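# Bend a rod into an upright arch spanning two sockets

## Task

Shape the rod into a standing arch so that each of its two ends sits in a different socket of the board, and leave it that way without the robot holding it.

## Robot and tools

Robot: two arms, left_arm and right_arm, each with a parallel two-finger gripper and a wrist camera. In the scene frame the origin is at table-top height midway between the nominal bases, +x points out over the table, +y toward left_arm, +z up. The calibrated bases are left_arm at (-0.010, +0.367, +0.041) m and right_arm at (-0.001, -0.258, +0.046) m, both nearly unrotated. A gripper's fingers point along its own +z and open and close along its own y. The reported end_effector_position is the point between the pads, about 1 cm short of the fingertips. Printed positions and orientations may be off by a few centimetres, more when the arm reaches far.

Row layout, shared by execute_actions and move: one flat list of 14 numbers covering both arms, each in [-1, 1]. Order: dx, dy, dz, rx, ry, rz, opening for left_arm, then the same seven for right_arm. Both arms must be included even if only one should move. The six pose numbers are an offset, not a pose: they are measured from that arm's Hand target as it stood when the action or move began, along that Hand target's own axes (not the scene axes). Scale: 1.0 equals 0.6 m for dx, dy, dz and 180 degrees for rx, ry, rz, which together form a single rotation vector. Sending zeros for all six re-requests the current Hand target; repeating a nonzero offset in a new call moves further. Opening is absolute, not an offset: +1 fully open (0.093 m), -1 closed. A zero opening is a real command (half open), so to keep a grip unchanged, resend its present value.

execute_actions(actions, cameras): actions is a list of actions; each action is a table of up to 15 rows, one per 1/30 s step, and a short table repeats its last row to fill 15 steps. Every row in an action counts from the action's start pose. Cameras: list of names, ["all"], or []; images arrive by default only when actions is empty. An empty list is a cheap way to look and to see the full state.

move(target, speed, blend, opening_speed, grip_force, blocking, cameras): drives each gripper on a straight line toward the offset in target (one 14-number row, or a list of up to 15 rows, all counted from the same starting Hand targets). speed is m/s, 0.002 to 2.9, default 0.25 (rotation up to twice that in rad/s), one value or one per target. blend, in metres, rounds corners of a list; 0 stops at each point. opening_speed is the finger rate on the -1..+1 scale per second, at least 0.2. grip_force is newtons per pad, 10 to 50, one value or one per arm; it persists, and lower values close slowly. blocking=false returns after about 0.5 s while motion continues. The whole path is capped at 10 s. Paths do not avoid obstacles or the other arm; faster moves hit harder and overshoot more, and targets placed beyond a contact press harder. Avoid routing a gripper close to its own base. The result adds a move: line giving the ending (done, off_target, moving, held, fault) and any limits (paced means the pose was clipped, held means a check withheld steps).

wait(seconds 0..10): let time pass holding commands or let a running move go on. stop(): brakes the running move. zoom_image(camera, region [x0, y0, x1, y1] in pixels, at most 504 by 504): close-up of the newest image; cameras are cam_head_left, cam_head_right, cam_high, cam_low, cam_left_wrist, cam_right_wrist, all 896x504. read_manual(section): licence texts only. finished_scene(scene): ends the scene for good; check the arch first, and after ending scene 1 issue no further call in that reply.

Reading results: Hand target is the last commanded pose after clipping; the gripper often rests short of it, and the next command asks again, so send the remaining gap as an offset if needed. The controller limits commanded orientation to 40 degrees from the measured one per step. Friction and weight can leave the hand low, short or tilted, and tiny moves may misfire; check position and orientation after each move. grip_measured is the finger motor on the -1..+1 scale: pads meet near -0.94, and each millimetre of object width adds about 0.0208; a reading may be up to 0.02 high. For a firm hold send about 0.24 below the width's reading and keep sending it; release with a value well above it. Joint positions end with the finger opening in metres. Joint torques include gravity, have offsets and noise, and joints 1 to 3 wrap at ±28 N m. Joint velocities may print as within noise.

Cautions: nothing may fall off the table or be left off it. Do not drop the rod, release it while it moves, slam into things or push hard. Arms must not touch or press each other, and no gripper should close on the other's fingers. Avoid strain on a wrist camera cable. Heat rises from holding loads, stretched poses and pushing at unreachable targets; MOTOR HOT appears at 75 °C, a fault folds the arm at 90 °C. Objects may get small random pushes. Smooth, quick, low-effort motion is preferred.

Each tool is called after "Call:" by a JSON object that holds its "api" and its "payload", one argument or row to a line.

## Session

Call:
{"api": "execute_actions", "payload": {
  "actions": [],
  "cameras": ["cam_head_left","cam_left_wrist","cam_right_wrist"]
}}

Scene clock: 0.00 s.
left_arm: end_effector_position=(+0.3536, +0.3721, +0.1419) grip_measured=+1.000 end_effector_quat_wxyz=(+0.629, -0.024, +0.777, +0.027) | right_arm: end_effector_position=(+0.3641, -0.2634, +0.1384) grip_measured=+1.000 end_effector_quat_wxyz=(+0.611, +0.029, +0.791, -0.003)
Joint positions: left_arm=[-0.033 1.552 0.204 1.138 -0.106 -0.011 0.093] | right_arm=[-0.004 1.551 0.218 1.076 0.048 0.045 0.093]
Joint velocities: within noise
Joint torques (N m): no reading
Motor temperatures (°C): left_arm=[30 37 37 29 28 29 29] | right_arm=[28 35 36 31 31 31 29]
Heat: left arm: 37 °C; right arm: 36 °C.
Hand target: left_arm +0.3571, +0.3720, +0.1520; +0.642, -0.025, +0.766, +0.026 | right_arm +0.3679, -0.2634, +0.1486; +0.625, +0.029, +0.780, -0.003
Tool commands: left_gripper/opening=+1.0 right_gripper/opening=+1.0
Images, in order (width x height): cam_head_left 896x504, cam_left_wrist 896x504, cam_right_wrist 896x504.

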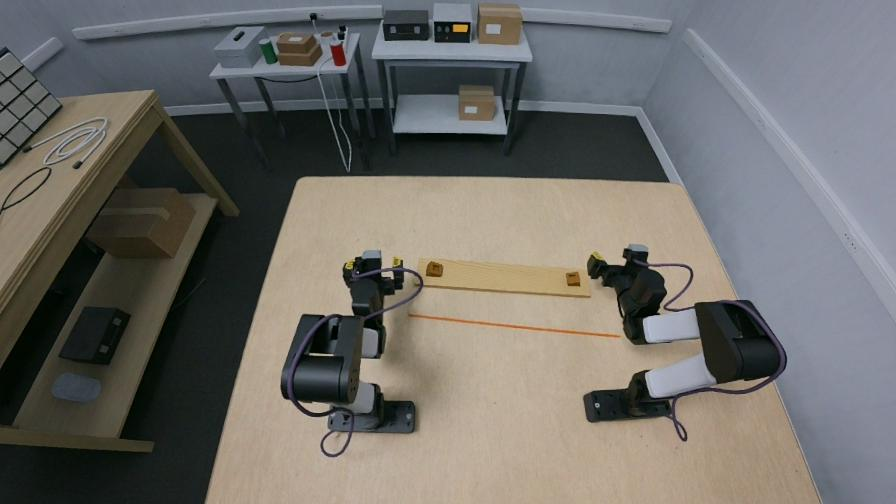

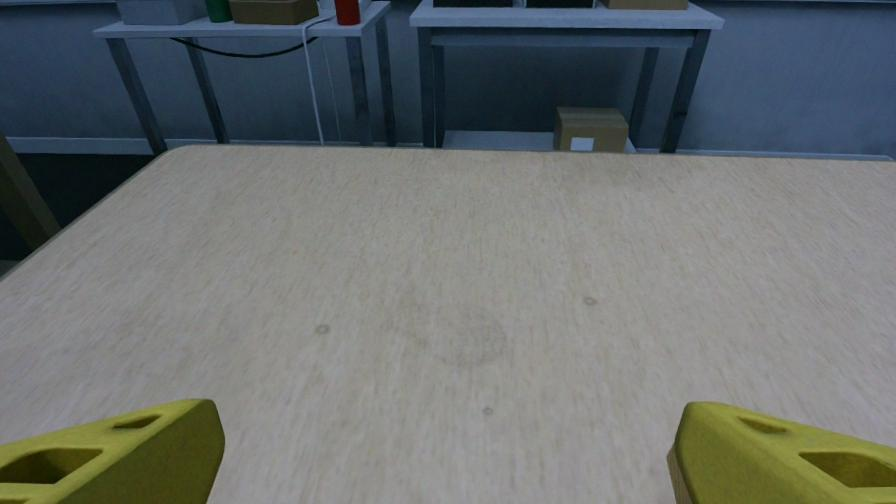

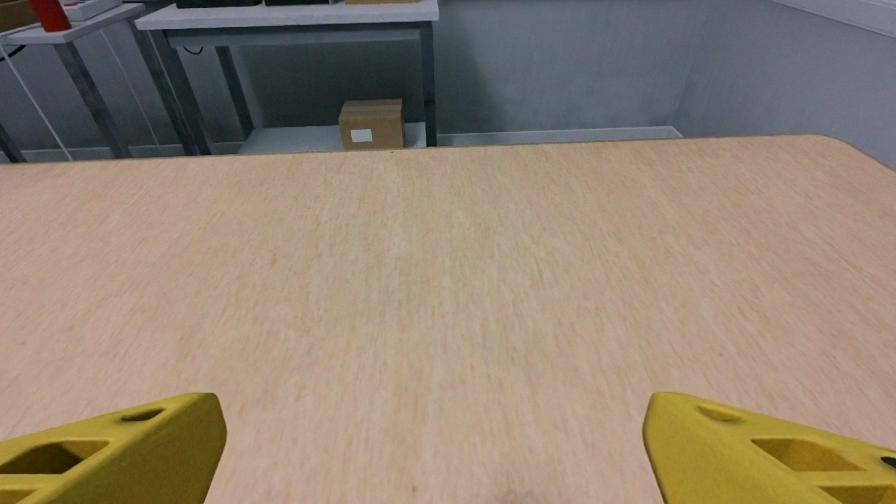

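Call:
{"api": "move", "payload": {
  "target": [0.1285,-0.266,-0.168,0.3848,0.3142,0.4561,-0.2,0.155,0.079,-0.247,-0.312,0.3486,-0.4036,-0.2],
  "speed": 0.35,
  "cameras": ["cam_left_wrist","cam_right_wrist"]
}}

Scene clock: 16.93 s.
left_arm: end_effector_position=(+0.2481, +0.2095, +0.0858) grip_measured=-0.198 end_effector_quat_wxyz=(-0.009, +0.742, +0.670, -0.006) | right_arm: end_effector_position=(+0.1988, -0.2074, +0.0849) grip_measured=-0.198 end_effector_quat_wxyz=(-0.002, -0.655, +0.756, +0.008)
Joint positions: left_arm=[-0.542 1.762 1.177 -1.007 0.006 1.129 0.036] | right_arm=[0.226 1.397 0.782 -0.967 -0.012 -1.19 0.036]
Joint torques (N m): left_arm=[-0.51 -6.08 8.12 0.26 -0.06 0.26] | right_arm=[0.2 -3.14 7.66 0.31 -0.03 -0.17]
Motor temperatures (°C): left_arm=[30 38 39 34 28 29 29] | right_arm=[28 36 37 39 30 31 29]
Heat: left arm: 39 °C; right arm: 39 °C.
Hand target: left_arm +0.2561, +0.2052, +0.0923; +0.000, +0.748, +0.664, +0.000 | right_arm +0.2056, -0.2060, +0.0920; +0.001, -0.663, +0.749, +0.000
Off the commanded pose: left_arm 0.011 m, 2 deg | right_arm 0.010 m, 2 deg.
move: off_target (left_arm)
Images, in order (width x height): cam_left_wrist 896x504, cam_right_wrist 896x504.

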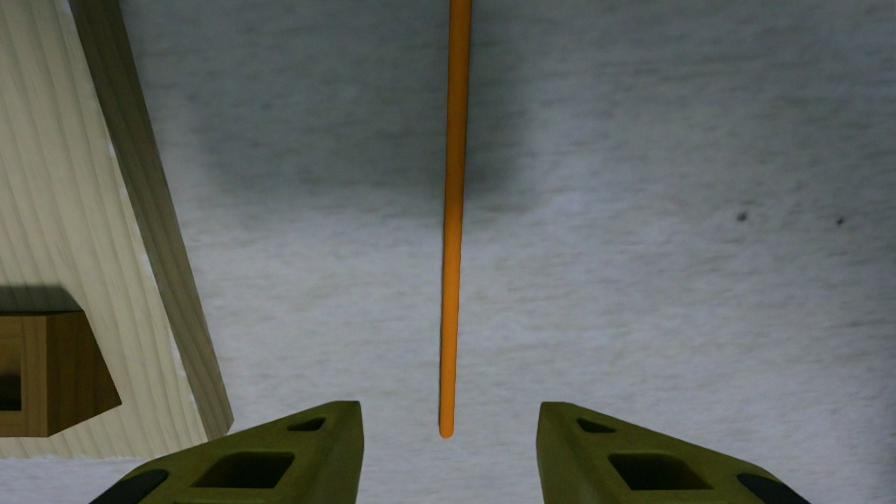

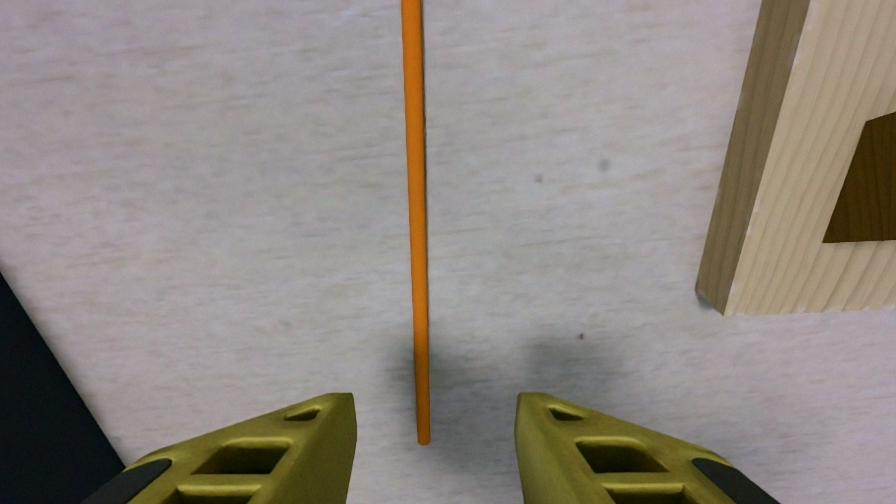

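Call:
{"api": "move", "payload": {
  "target": [
    [-0.007,-0.0103,0.12,0,0,0,-0.4,-0.005,0.0162,0.119,0,0,0,-0.4],
    [-0.007,-0.0103,0.15,0,0,0,-0.4,-0.005,0.0162,0.149,0,0,0,-0.4]
  ],
  "blend": [0.005,0],
  "speed": [0.15,0.05],
  "cameras": ["cam_left_wrist","cam_right_wrist"]
}}

Scene clock: 26.60 s.
left_arm: end_effector_position=(+0.2473, +0.2037, +0.0074) grip_measured=-0.399 end_effector_quat_wxyz=(-0.007, +0.748, +0.663, -0.005) | right_arm: end_effector_position=(+0.1896, -0.2039, +0.0057) grip_measured=-0.398 end_effector_quat_wxyz=(-0.012, -0.664, +0.748, +0.012)
Joint positions: left_arm=[-0.56 1.912 1.02 -0.695 0.005 1.13 0.026] | right_arm=[0.255 1.59 0.58 -0.593 -0.011 -1.185 0.026]
Joint torques (N m): left_arm=[-0.75 -6.3 3.63 0.74 -0.06 0.05] | right_arm=[0.32 -3.6 3.26 0.89 -0.04 0.05]
Heat: left arm: 40 °C; right arm: 39 °C.
Hand target: left_arm +0.2496, +0.2017, +0.0023; +0.000, +0.748, +0.664, +0.000 | right_arm +0.1963, -0.2018, +0.0026; +0.001, -0.663, +0.749, +0.000
Off the commanded pose: left_arm 0.006 m, 1 deg | right_arm 0.008 m, 2 deg.
move: done
Images, in order (width x height): cam_left_wrist 896x504, cam_right_wrist 896x504.

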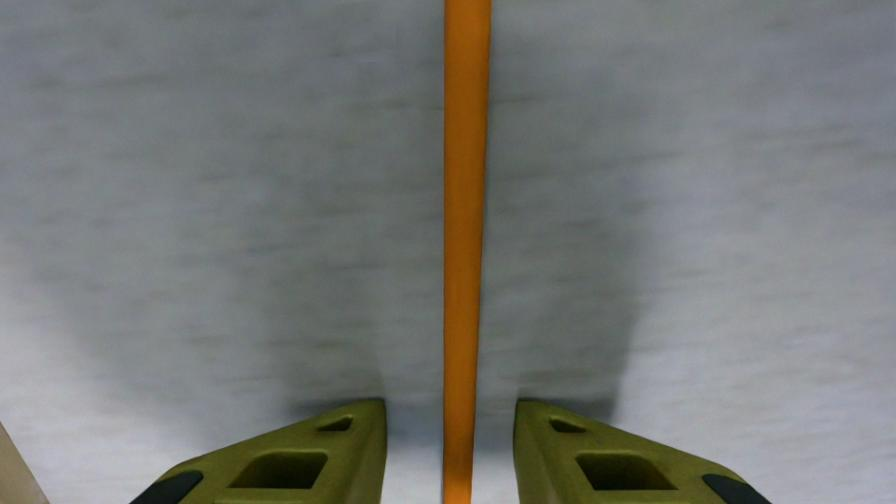

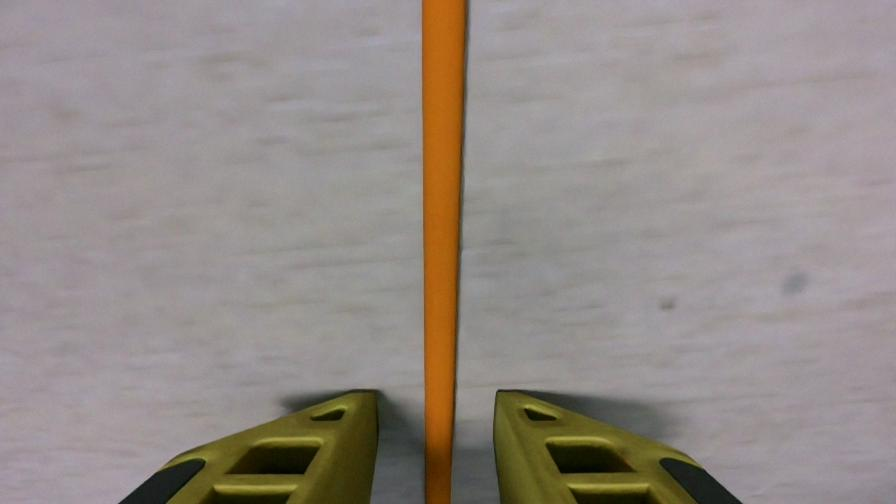

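Call:
{"api": "move", "payload": {
  "target": [
    [0,0,0,0,0,0,-1,0,0,0,0,0,0,-1],
    [0,0,-0.1,0,0,0,-1,0,0,-0.1,0,0,0,-1],
    [0.049,0.2147,-0.338,0,0,-0.0057,-1,-0.0405,-0.2347,-0.3373,0,0,-0.0057,-1],
    [0.041,0.2107,-0.313,-0.0016,-0.172,-0.0057,-1,-0.051,-0.23,-0.3123,-0.0016,-0.172,-0.0057,-1],
    [-0.0827,0.2105,-0.2885,-0.0033,-0.366,-0.0051,-1,-0.1892,-0.2268,-0.2823,-0.0033,-0.366,-0.0051,-1]
  ],
  "opening_speed": 0.8,
  "blend": [0,0.03,0.02,0.01,0],
  "speed": [0.15,0.15,0.18,0.12,0.1],
  "cameras": ["all"]
}}

Call:
{"api": "zoom_image", "payload": {
  "camera": "cam_high",
  "region": [360, 160, 620, 350]
}}

Call:
{"api": "zoom_image", "payload": {
  "camera": "cam_head_left",
  "region": [400, 200, 620, 310]
}}

Call:
{"api": "zoom_image", "payload": {
  "camera": "cam_low",
  "region": [340, 130, 580, 310]
}}

Scene clock: 60.87 s.
left_arm: end_effector_position=(+0.3795, +0.1657, +0.1449) grip_measured=-0.977 end_effector_quat_wxyz=(+0.329, +0.619, +0.605, -0.377) | right_arm: end_effector_position=(+0.3512, -0.1351, +0.1584) grip_measured=-0.971 end_effector_quat_wxyz=(+0.378, -0.558, +0.663, +0.325)
Joint positions: left_arm=[-0.136 2.119 1.57 -0.92 1.046 1.398 0] | right_arm=[-0.075 1.823 1.179 -0.762 -1.035 -1.368 0]
Joint torques (N m): left_arm=[-5.11 -12.97 4.67 0.81 1.37 0] | right_arm=[4.21 -6.91 4.29 1.05 -1.74 -0.03]
Motor temperatures (°C): left_arm=[30 46 40 30 28 29 30] | right_arm=[28 38 39 33 31 31 29]
Heat: left arm: 46 °C; right arm: 39 °C.
Hand target: left_arm +0.3689, +0.1374, +0.1755; +0.365, +0.623, +0.562, -0.403 | right_arm +0.3451, -0.1057, +0.1722; +0.404, -0.562, +0.623, +0.364
Off the commanded pose: left_arm 0.043 m, 7 deg | right_arm 0.033 m, 7 deg.
move: off_target (left_arm, right_arm); blend cut to 0.0299 m at target 2

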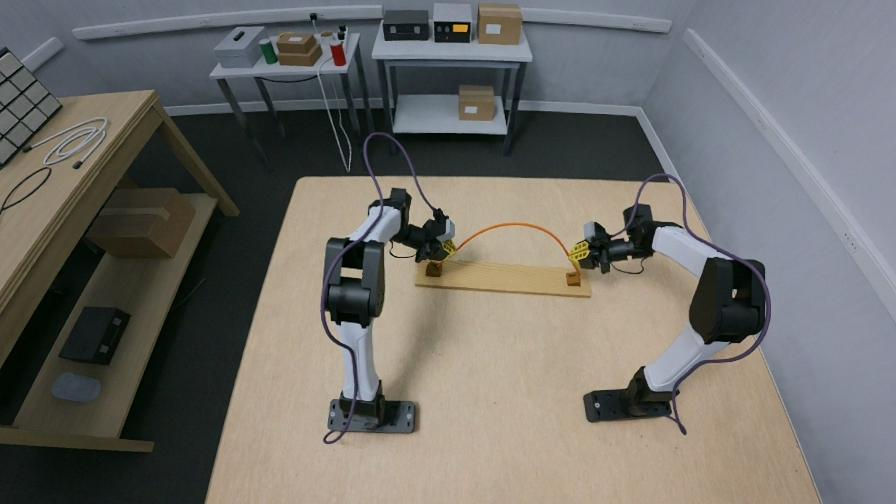

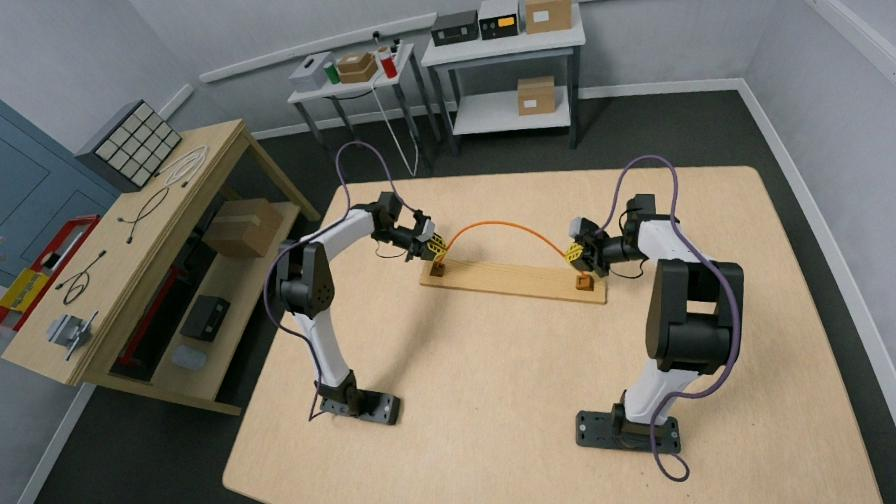

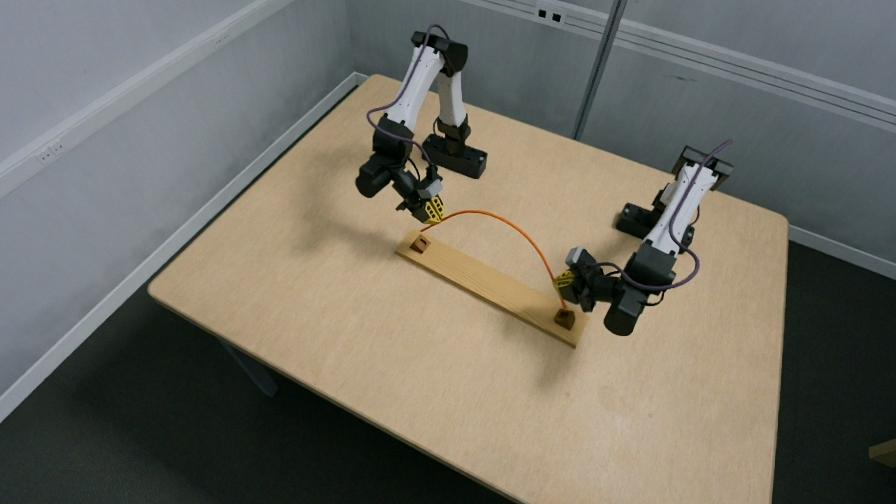

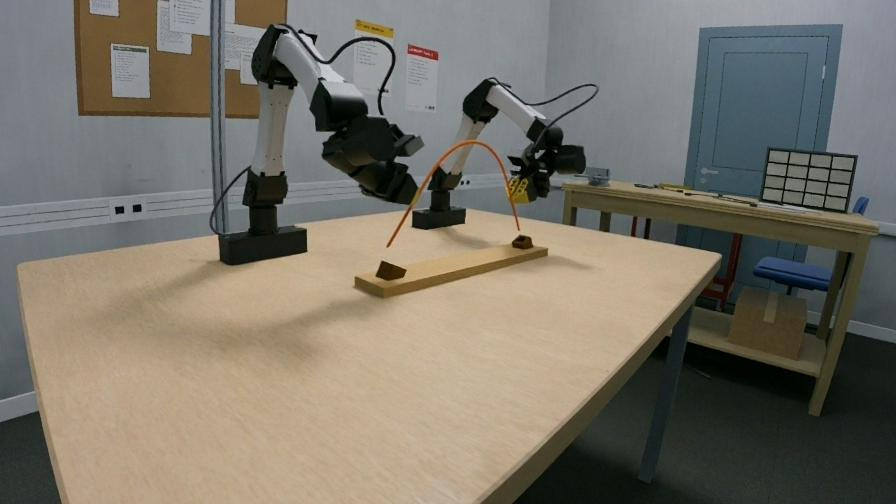

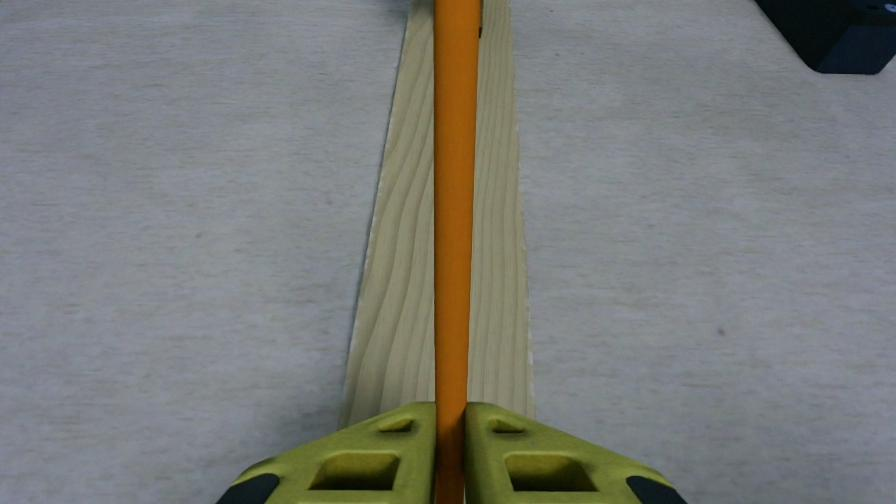

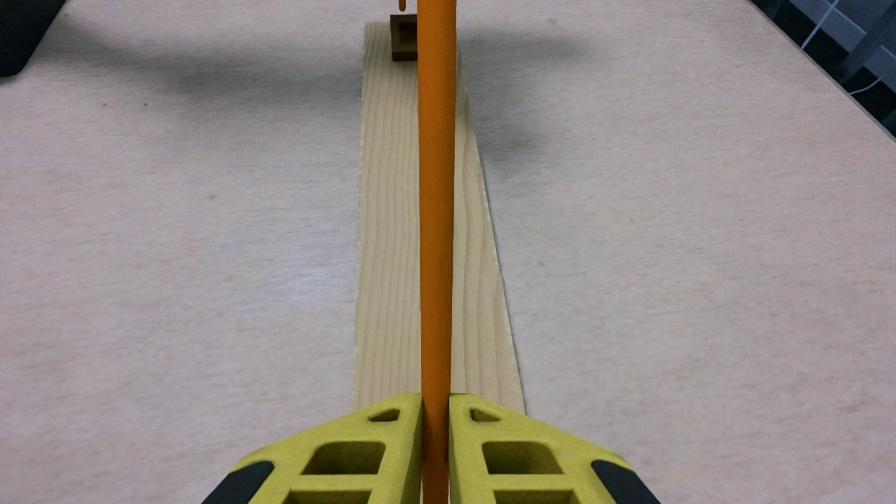

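Scaled by 1.938 from the camera's 896x504 image, which has a finer 1280x720 frame.

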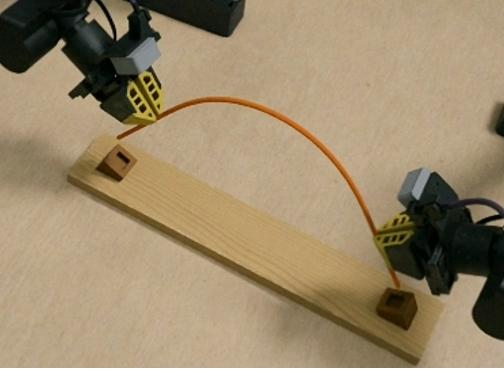

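Scaled by 2.291 from the camera's 896x504 image, which has a finer 1280x720 frame.

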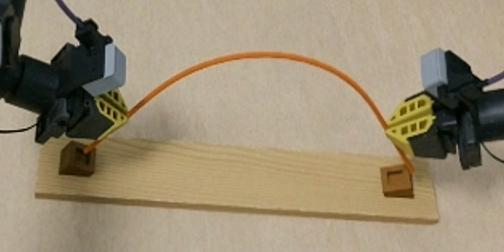

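Scaled by 2.100 from the camera's 896x504 image, which has a finer 1280x720 frame.

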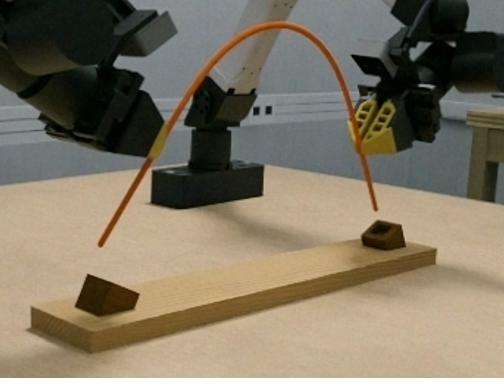

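Call:
{"api": "move", "payload": {
  "target": [
    [0.006,0.005,-0.0137,0,0,0,-1,-0.008,-0.0033,0.018,0,0,0,-1],
    [0.0625,0.005,0.0115,0,0,0,-1,0.0467,-0.0033,0.043,0,0,0,-1]
  ],
  "speed": 0.06,
  "blend": [0.004,0],
  "cameras": ["cam_low","cam_high","cam_head_left","cam_left_wrist","cam_right_wrist"]
}}

Call:
{"api": "zoom_image", "payload": {
  "camera": "cam_high",
  "region": [360, 160, 620, 350]
}}

Call:
{"api": "zoom_image", "payload": {
  "camera": "cam_head_left",
  "region": [400, 200, 620, 310]
}}

Call:
{"api": "zoom_image", "payload": {
  "camera": "cam_low",
  "region": [340, 130, 580, 310]
}}

Scene clock: 76.60 s.
left_arm: end_effector_position=(+0.3819, +0.1702, +0.1280) grip_measured=-0.977 end_effector_quat_wxyz=(+0.341, +0.621, +0.602, -0.369) | right_arm: end_effector_position=(+0.3557, -0.1228, +0.1247) grip_measured=-0.971 end_effector_quat_wxyz=(+0.383, -0.554, +0.663, +0.327)
Joint positions: left_arm=[-0.124 2.131 1.513 -0.831 1.049 1.406 0] | right_arm=[-0.039 1.877 1.087 -0.538 -1.039 -1.281 0]
Joint torques (N m): left_arm=[-4.19 -9.07 4.55 0.83 1.34 0.25] | right_arm=[4.29 -6.72 4.19 1.22 -1.61 0.05]
Motor temperatures (°C): left_arm=[31 54 40 30 30 29 30] | right_arm=[29 38 39 34 33 31 30]
Heat: left arm: 54 °C; right arm: 39 °C.
Hand target: left_arm +0.3729, +0.1461, +0.1385; +0.365, +0.623, +0.562, -0.403 | right_arm +0.3483, -0.0939, +0.1361; +0.404, -0.562, +0.623, +0.365
Off the commanded pose: left_arm 0.028 m, 7 deg | right_arm 0.032 m, 7 deg.
move: off_target (left_arm, right_arm)
Images, in order (width x height): cam_head_left 896x504, cam_high 896x504, cam_low 896x504, cam_left_wrist 896x504, cam_right_wrist 896x504.

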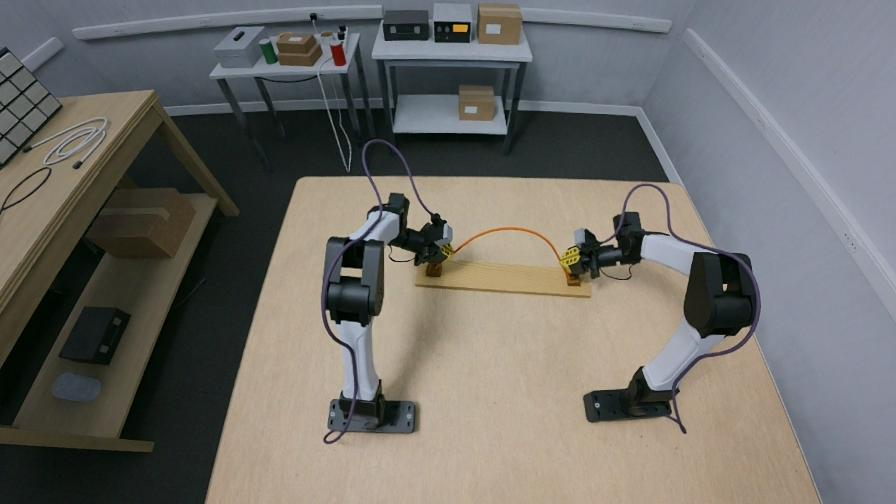

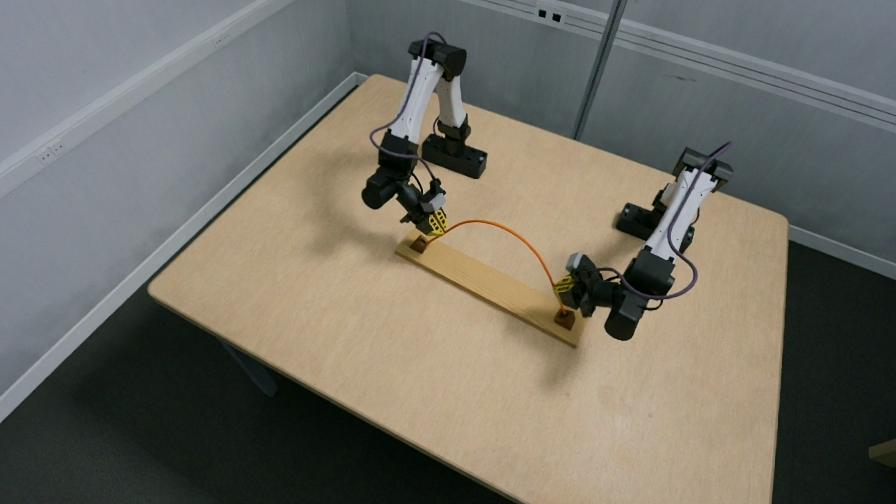

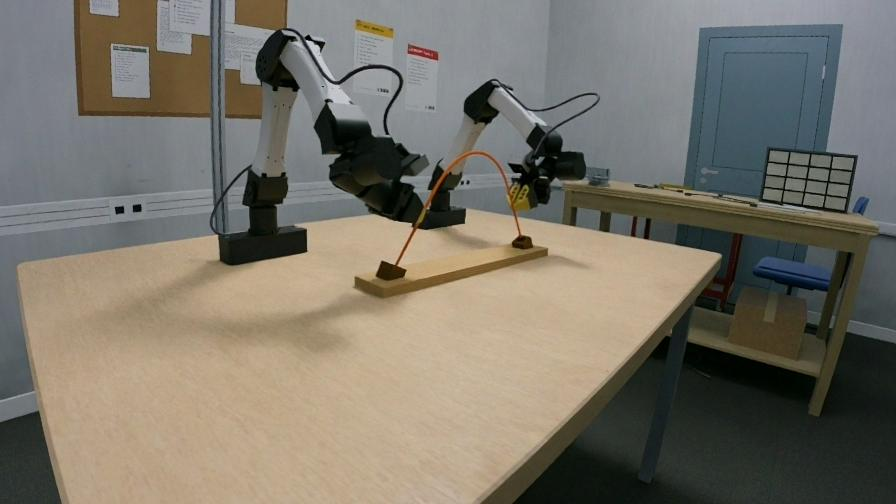

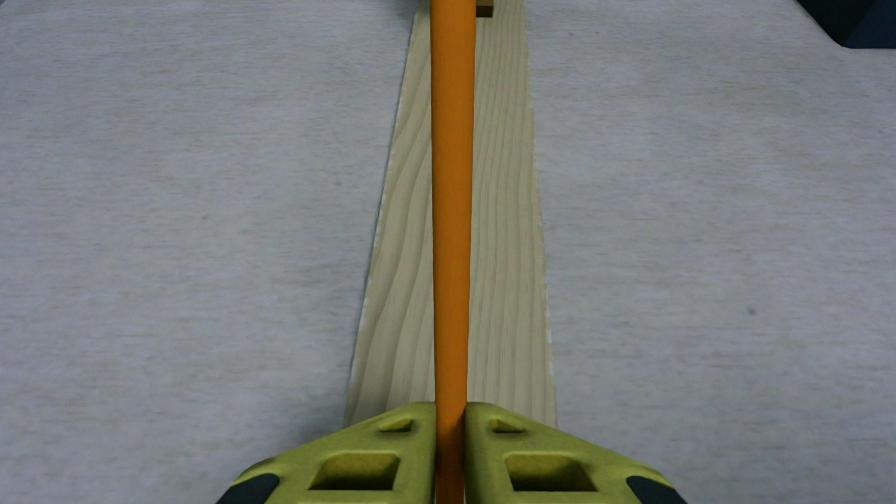

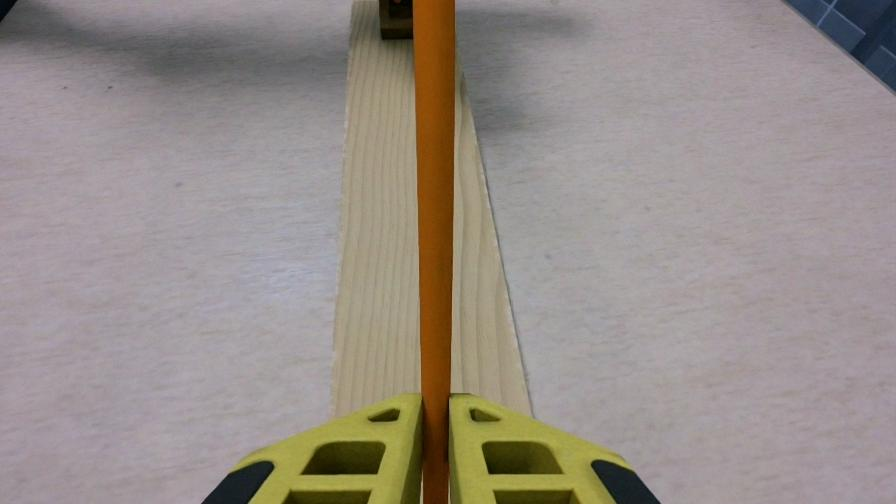

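Scaled by 1.938 from the camera's 896x504 image, which has a finer 1280x720 frame.

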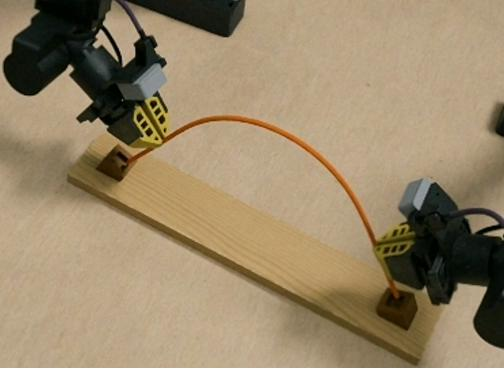

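Scaled by 2.291 from the camera's 896x504 image, which has a finer 1280x720 frame.

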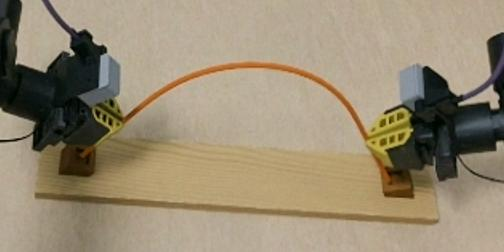

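Scaled by 2.100 from the camera's 896x504 image, which has a finer 1280x720 frame.

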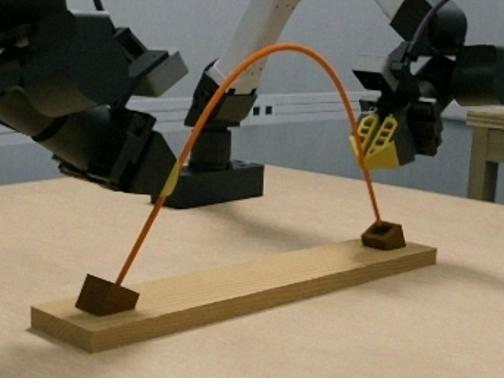

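Call:
{"api": "move", "payload": {
  "target": [
    [0,0,0,0,0,0,-1,-0.0044,0,-0.0147,0,0,0,-1],
    [0.0325,0,0.009,0,0,0,-1,0.026,0,-0.0012,0,0,0,-1]
  ],
  "speed": 0.06,
  "blend": [0.003,0],
  "cameras": ["cam_low","cam_high","cam_head_left","cam_head_right"]
}}

Call:
{"api": "zoom_image", "payload": {
  "camera": "cam_high",
  "region": [390, 210, 490, 266]
}}

Call:
{"api": "zoom_image", "payload": {
  "camera": "cam_head_left",
  "region": [400, 200, 620, 310]
}}

Call:
{"api": "zoom_image", "payload": {
  "camera": "cam_low",
  "region": [340, 130, 580, 310]
}}

Scene clock: 88.43 s.
left_arm: end_effector_position=(+0.3812, +0.1705, +0.1121) grip_measured=-0.977 end_effector_quat_wxyz=(+0.343, +0.617, +0.599, -0.377) | right_arm: end_effector_position=(+0.3537, -0.1227, +0.1126) grip_measured=-0.971 end_effector_quat_wxyz=(+0.378, -0.554, +0.664, +0.331)
Joint positions: left_arm=[-0.12 2.161 1.484 -0.784 1.066 1.414 0] | right_arm=[-0.039 1.905 1.072 -0.516 -1.039 -1.292 0]
Joint torques (N m): left_arm=[-3.93 -8.79 4.23 0.88 1.2 0.32] | right_arm=[2.66 -6.43 3.89 1.19 -1.65 -0.2]
Heat: left arm: 53 °C; right arm: 40 °C.
Hand target: left_arm +0.3732, +0.1491, +0.1184; +0.365, +0.623, +0.563, -0.403 | right_arm +0.3476, -0.1009, +0.1222; +0.404, -0.562, +0.623, +0.364
Off the commanded pose: left_arm 0.024 m, 6 deg | right_arm 0.025 m, 7 deg.
move: off_target (left_arm, right_arm)
Images, in order (width x height): cam_head_left 896x504, cam_head_right 896x504, cam_high 896x504, cam_low 896x504.

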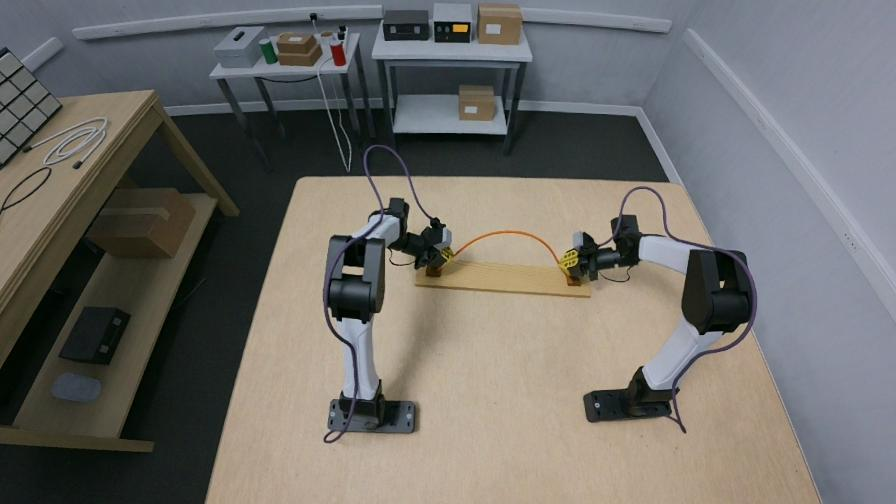

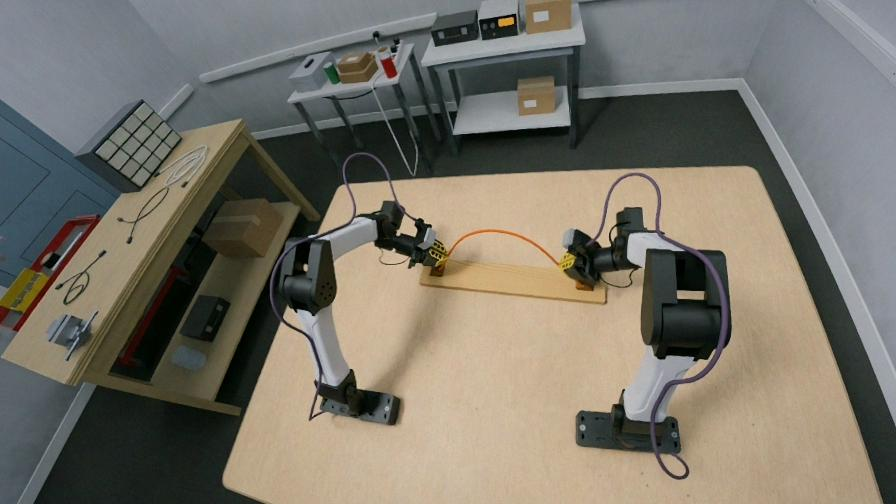

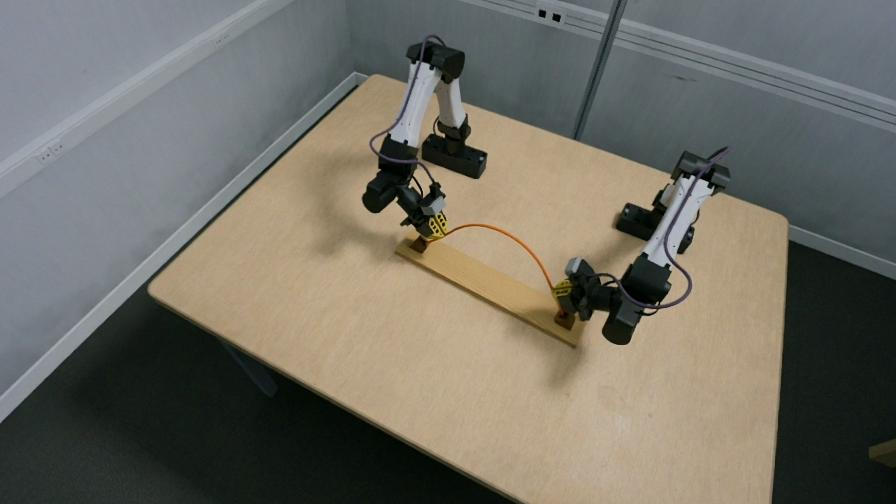

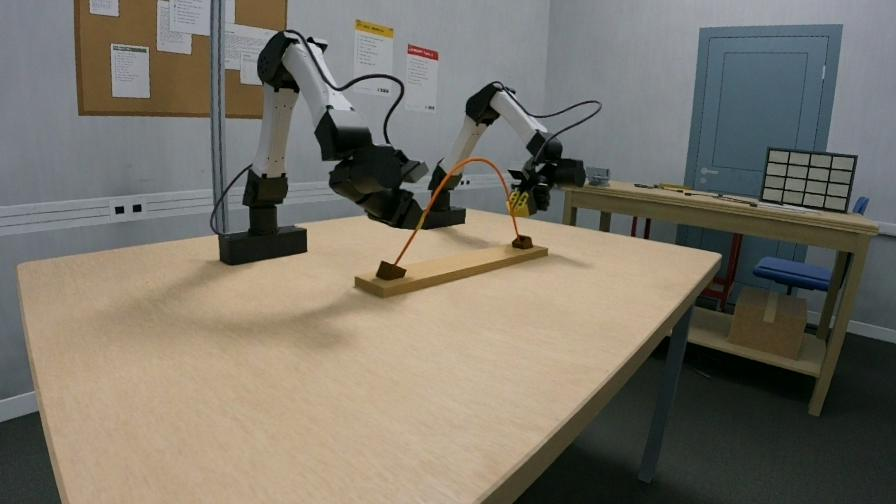

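Scaled by 5.040 from the camera's 896x504 image, which has a finer 1280x720 frame.

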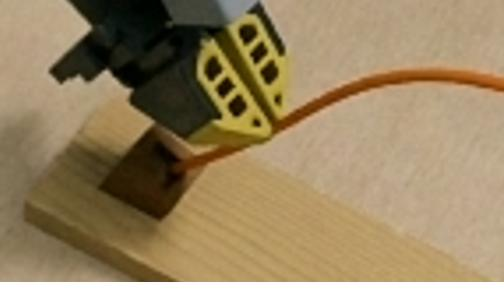

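Scaled by 2.291 from the camera's 896x504 image, which has a finer 1280x720 frame.

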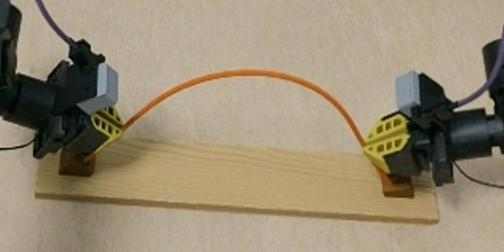

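Scaled by 2.100 from the camera's 896x504 image, which has a finer 1280x720 frame.

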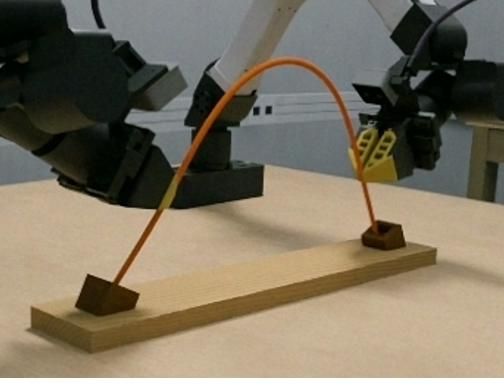

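Call:
{"api": "zoom_image", "payload": {
  "camera": "cam_low",
  "region": [490, 220, 550, 262]
}}

Call:
{"api": "zoom_image", "payload": {
  "camera": "cam_head_right",
  "region": [410, 240, 470, 300]
}}

Call:
{"api": "zoom_image", "payload": {
  "camera": "cam_high",
  "region": [540, 280, 600, 340]
}}

Scaled by 8.400 from the camera's 896x504 image, which has a finer 1280x720 frame.

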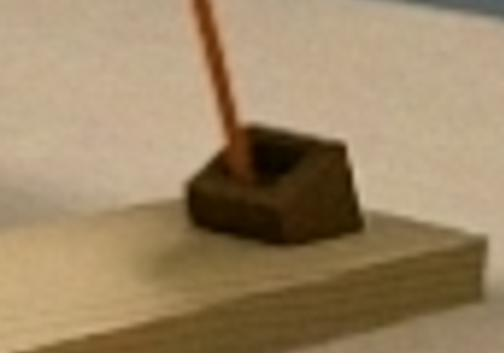

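Scaled by 8.400 from the camera's 896x504 image, which has a finer 1280x720 frame.

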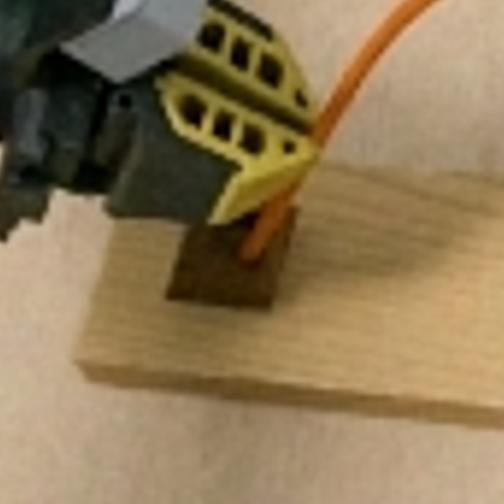

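Scaled by 8.400 from the camera's 896x504 image, which has a finer 1280x720 frame.

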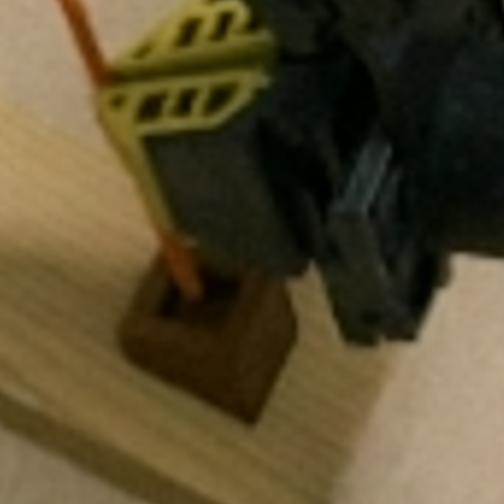

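Call:
{"api": "move", "payload": {
  "target": [
    [0.0203,0,-0.013,0,0,0,-1,0.0203,0,-0.013,0,0,0,-1],
    [0.0303,0.005,-0.034,0,0,0,-1,0.0303,-0.005,-0.034,0,0,0,-1]
  ],
  "speed": 0.07,
  "blend": [0.005,0],
  "cameras": ["cam_low","cam_high"]
}}

Call:
{"api": "zoom_image", "payload": {
  "camera": "cam_low",
  "region": [340, 130, 580, 310]
}}

Call:
{"api": "zoom_image", "payload": {
  "camera": "cam_high",
  "region": [390, 220, 600, 340]
}}

Scene clock: 100.73 s.
left_arm: end_effector_position=(+0.3771, +0.1792, +0.1135) grip_measured=-0.977 end_effector_quat_wxyz=(+0.367, +0.614, +0.570, -0.404) | right_arm: end_effector_position=(+0.3479, -0.1306, +0.1157) grip_measured=-0.971 end_effector_quat_wxyz=(+0.408, -0.559, +0.628, +0.356)
Joint positions: left_arm=[-0.083 2.203 1.506 -0.875 1.155 1.561 0] | right_arm=[-0.086 1.948 1.09 -0.604 -1.141 -1.46 0]
Joint torques (N m): left_arm=[-1.43 -7.87 6.89 0.26 0.47 0.28] | right_arm=[0.27 -5.6 5.89 0.43 -0.8 -0.2]
Heat: left arm: 51 °C; right arm: 40 °C.
Hand target: left_arm +0.3788, +0.1747, +0.1102; +0.365, +0.623, +0.562, -0.403 | right_arm +0.3479, -0.1271, +0.1139; +0.404, -0.562, +0.623, +0.364
Off the commanded pose: left_arm 0.006 m, 1 deg | right_arm 0.004 m, 1 deg.
move: done
Images, in order (width x height): cam_high 896x504, cam_low 896x504.

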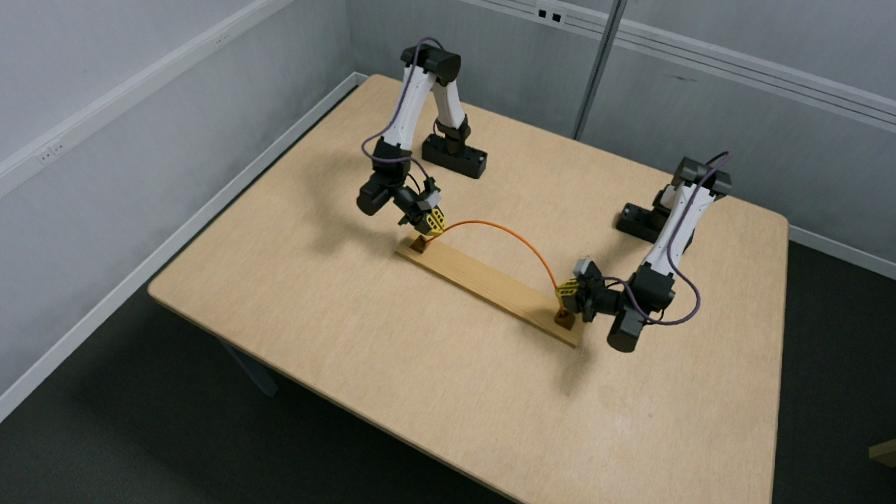

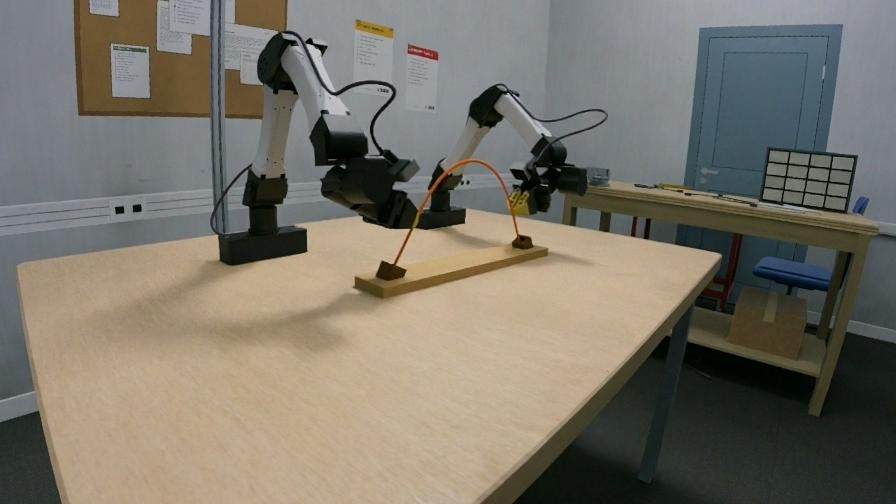

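Scaled by 2.100 from the camera's 896x504 image, which has a finer 1280x720 frame.

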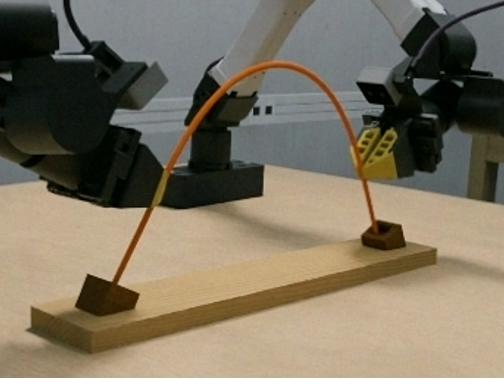

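Scaled by 2.400 from the camera's 896x504 image, which has a finer 1280x720 frame.

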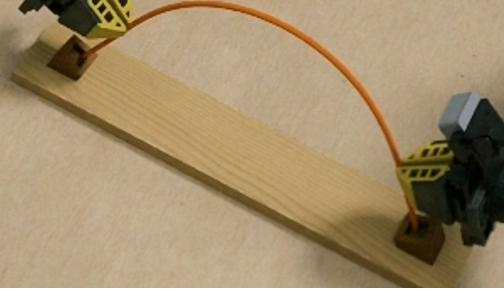

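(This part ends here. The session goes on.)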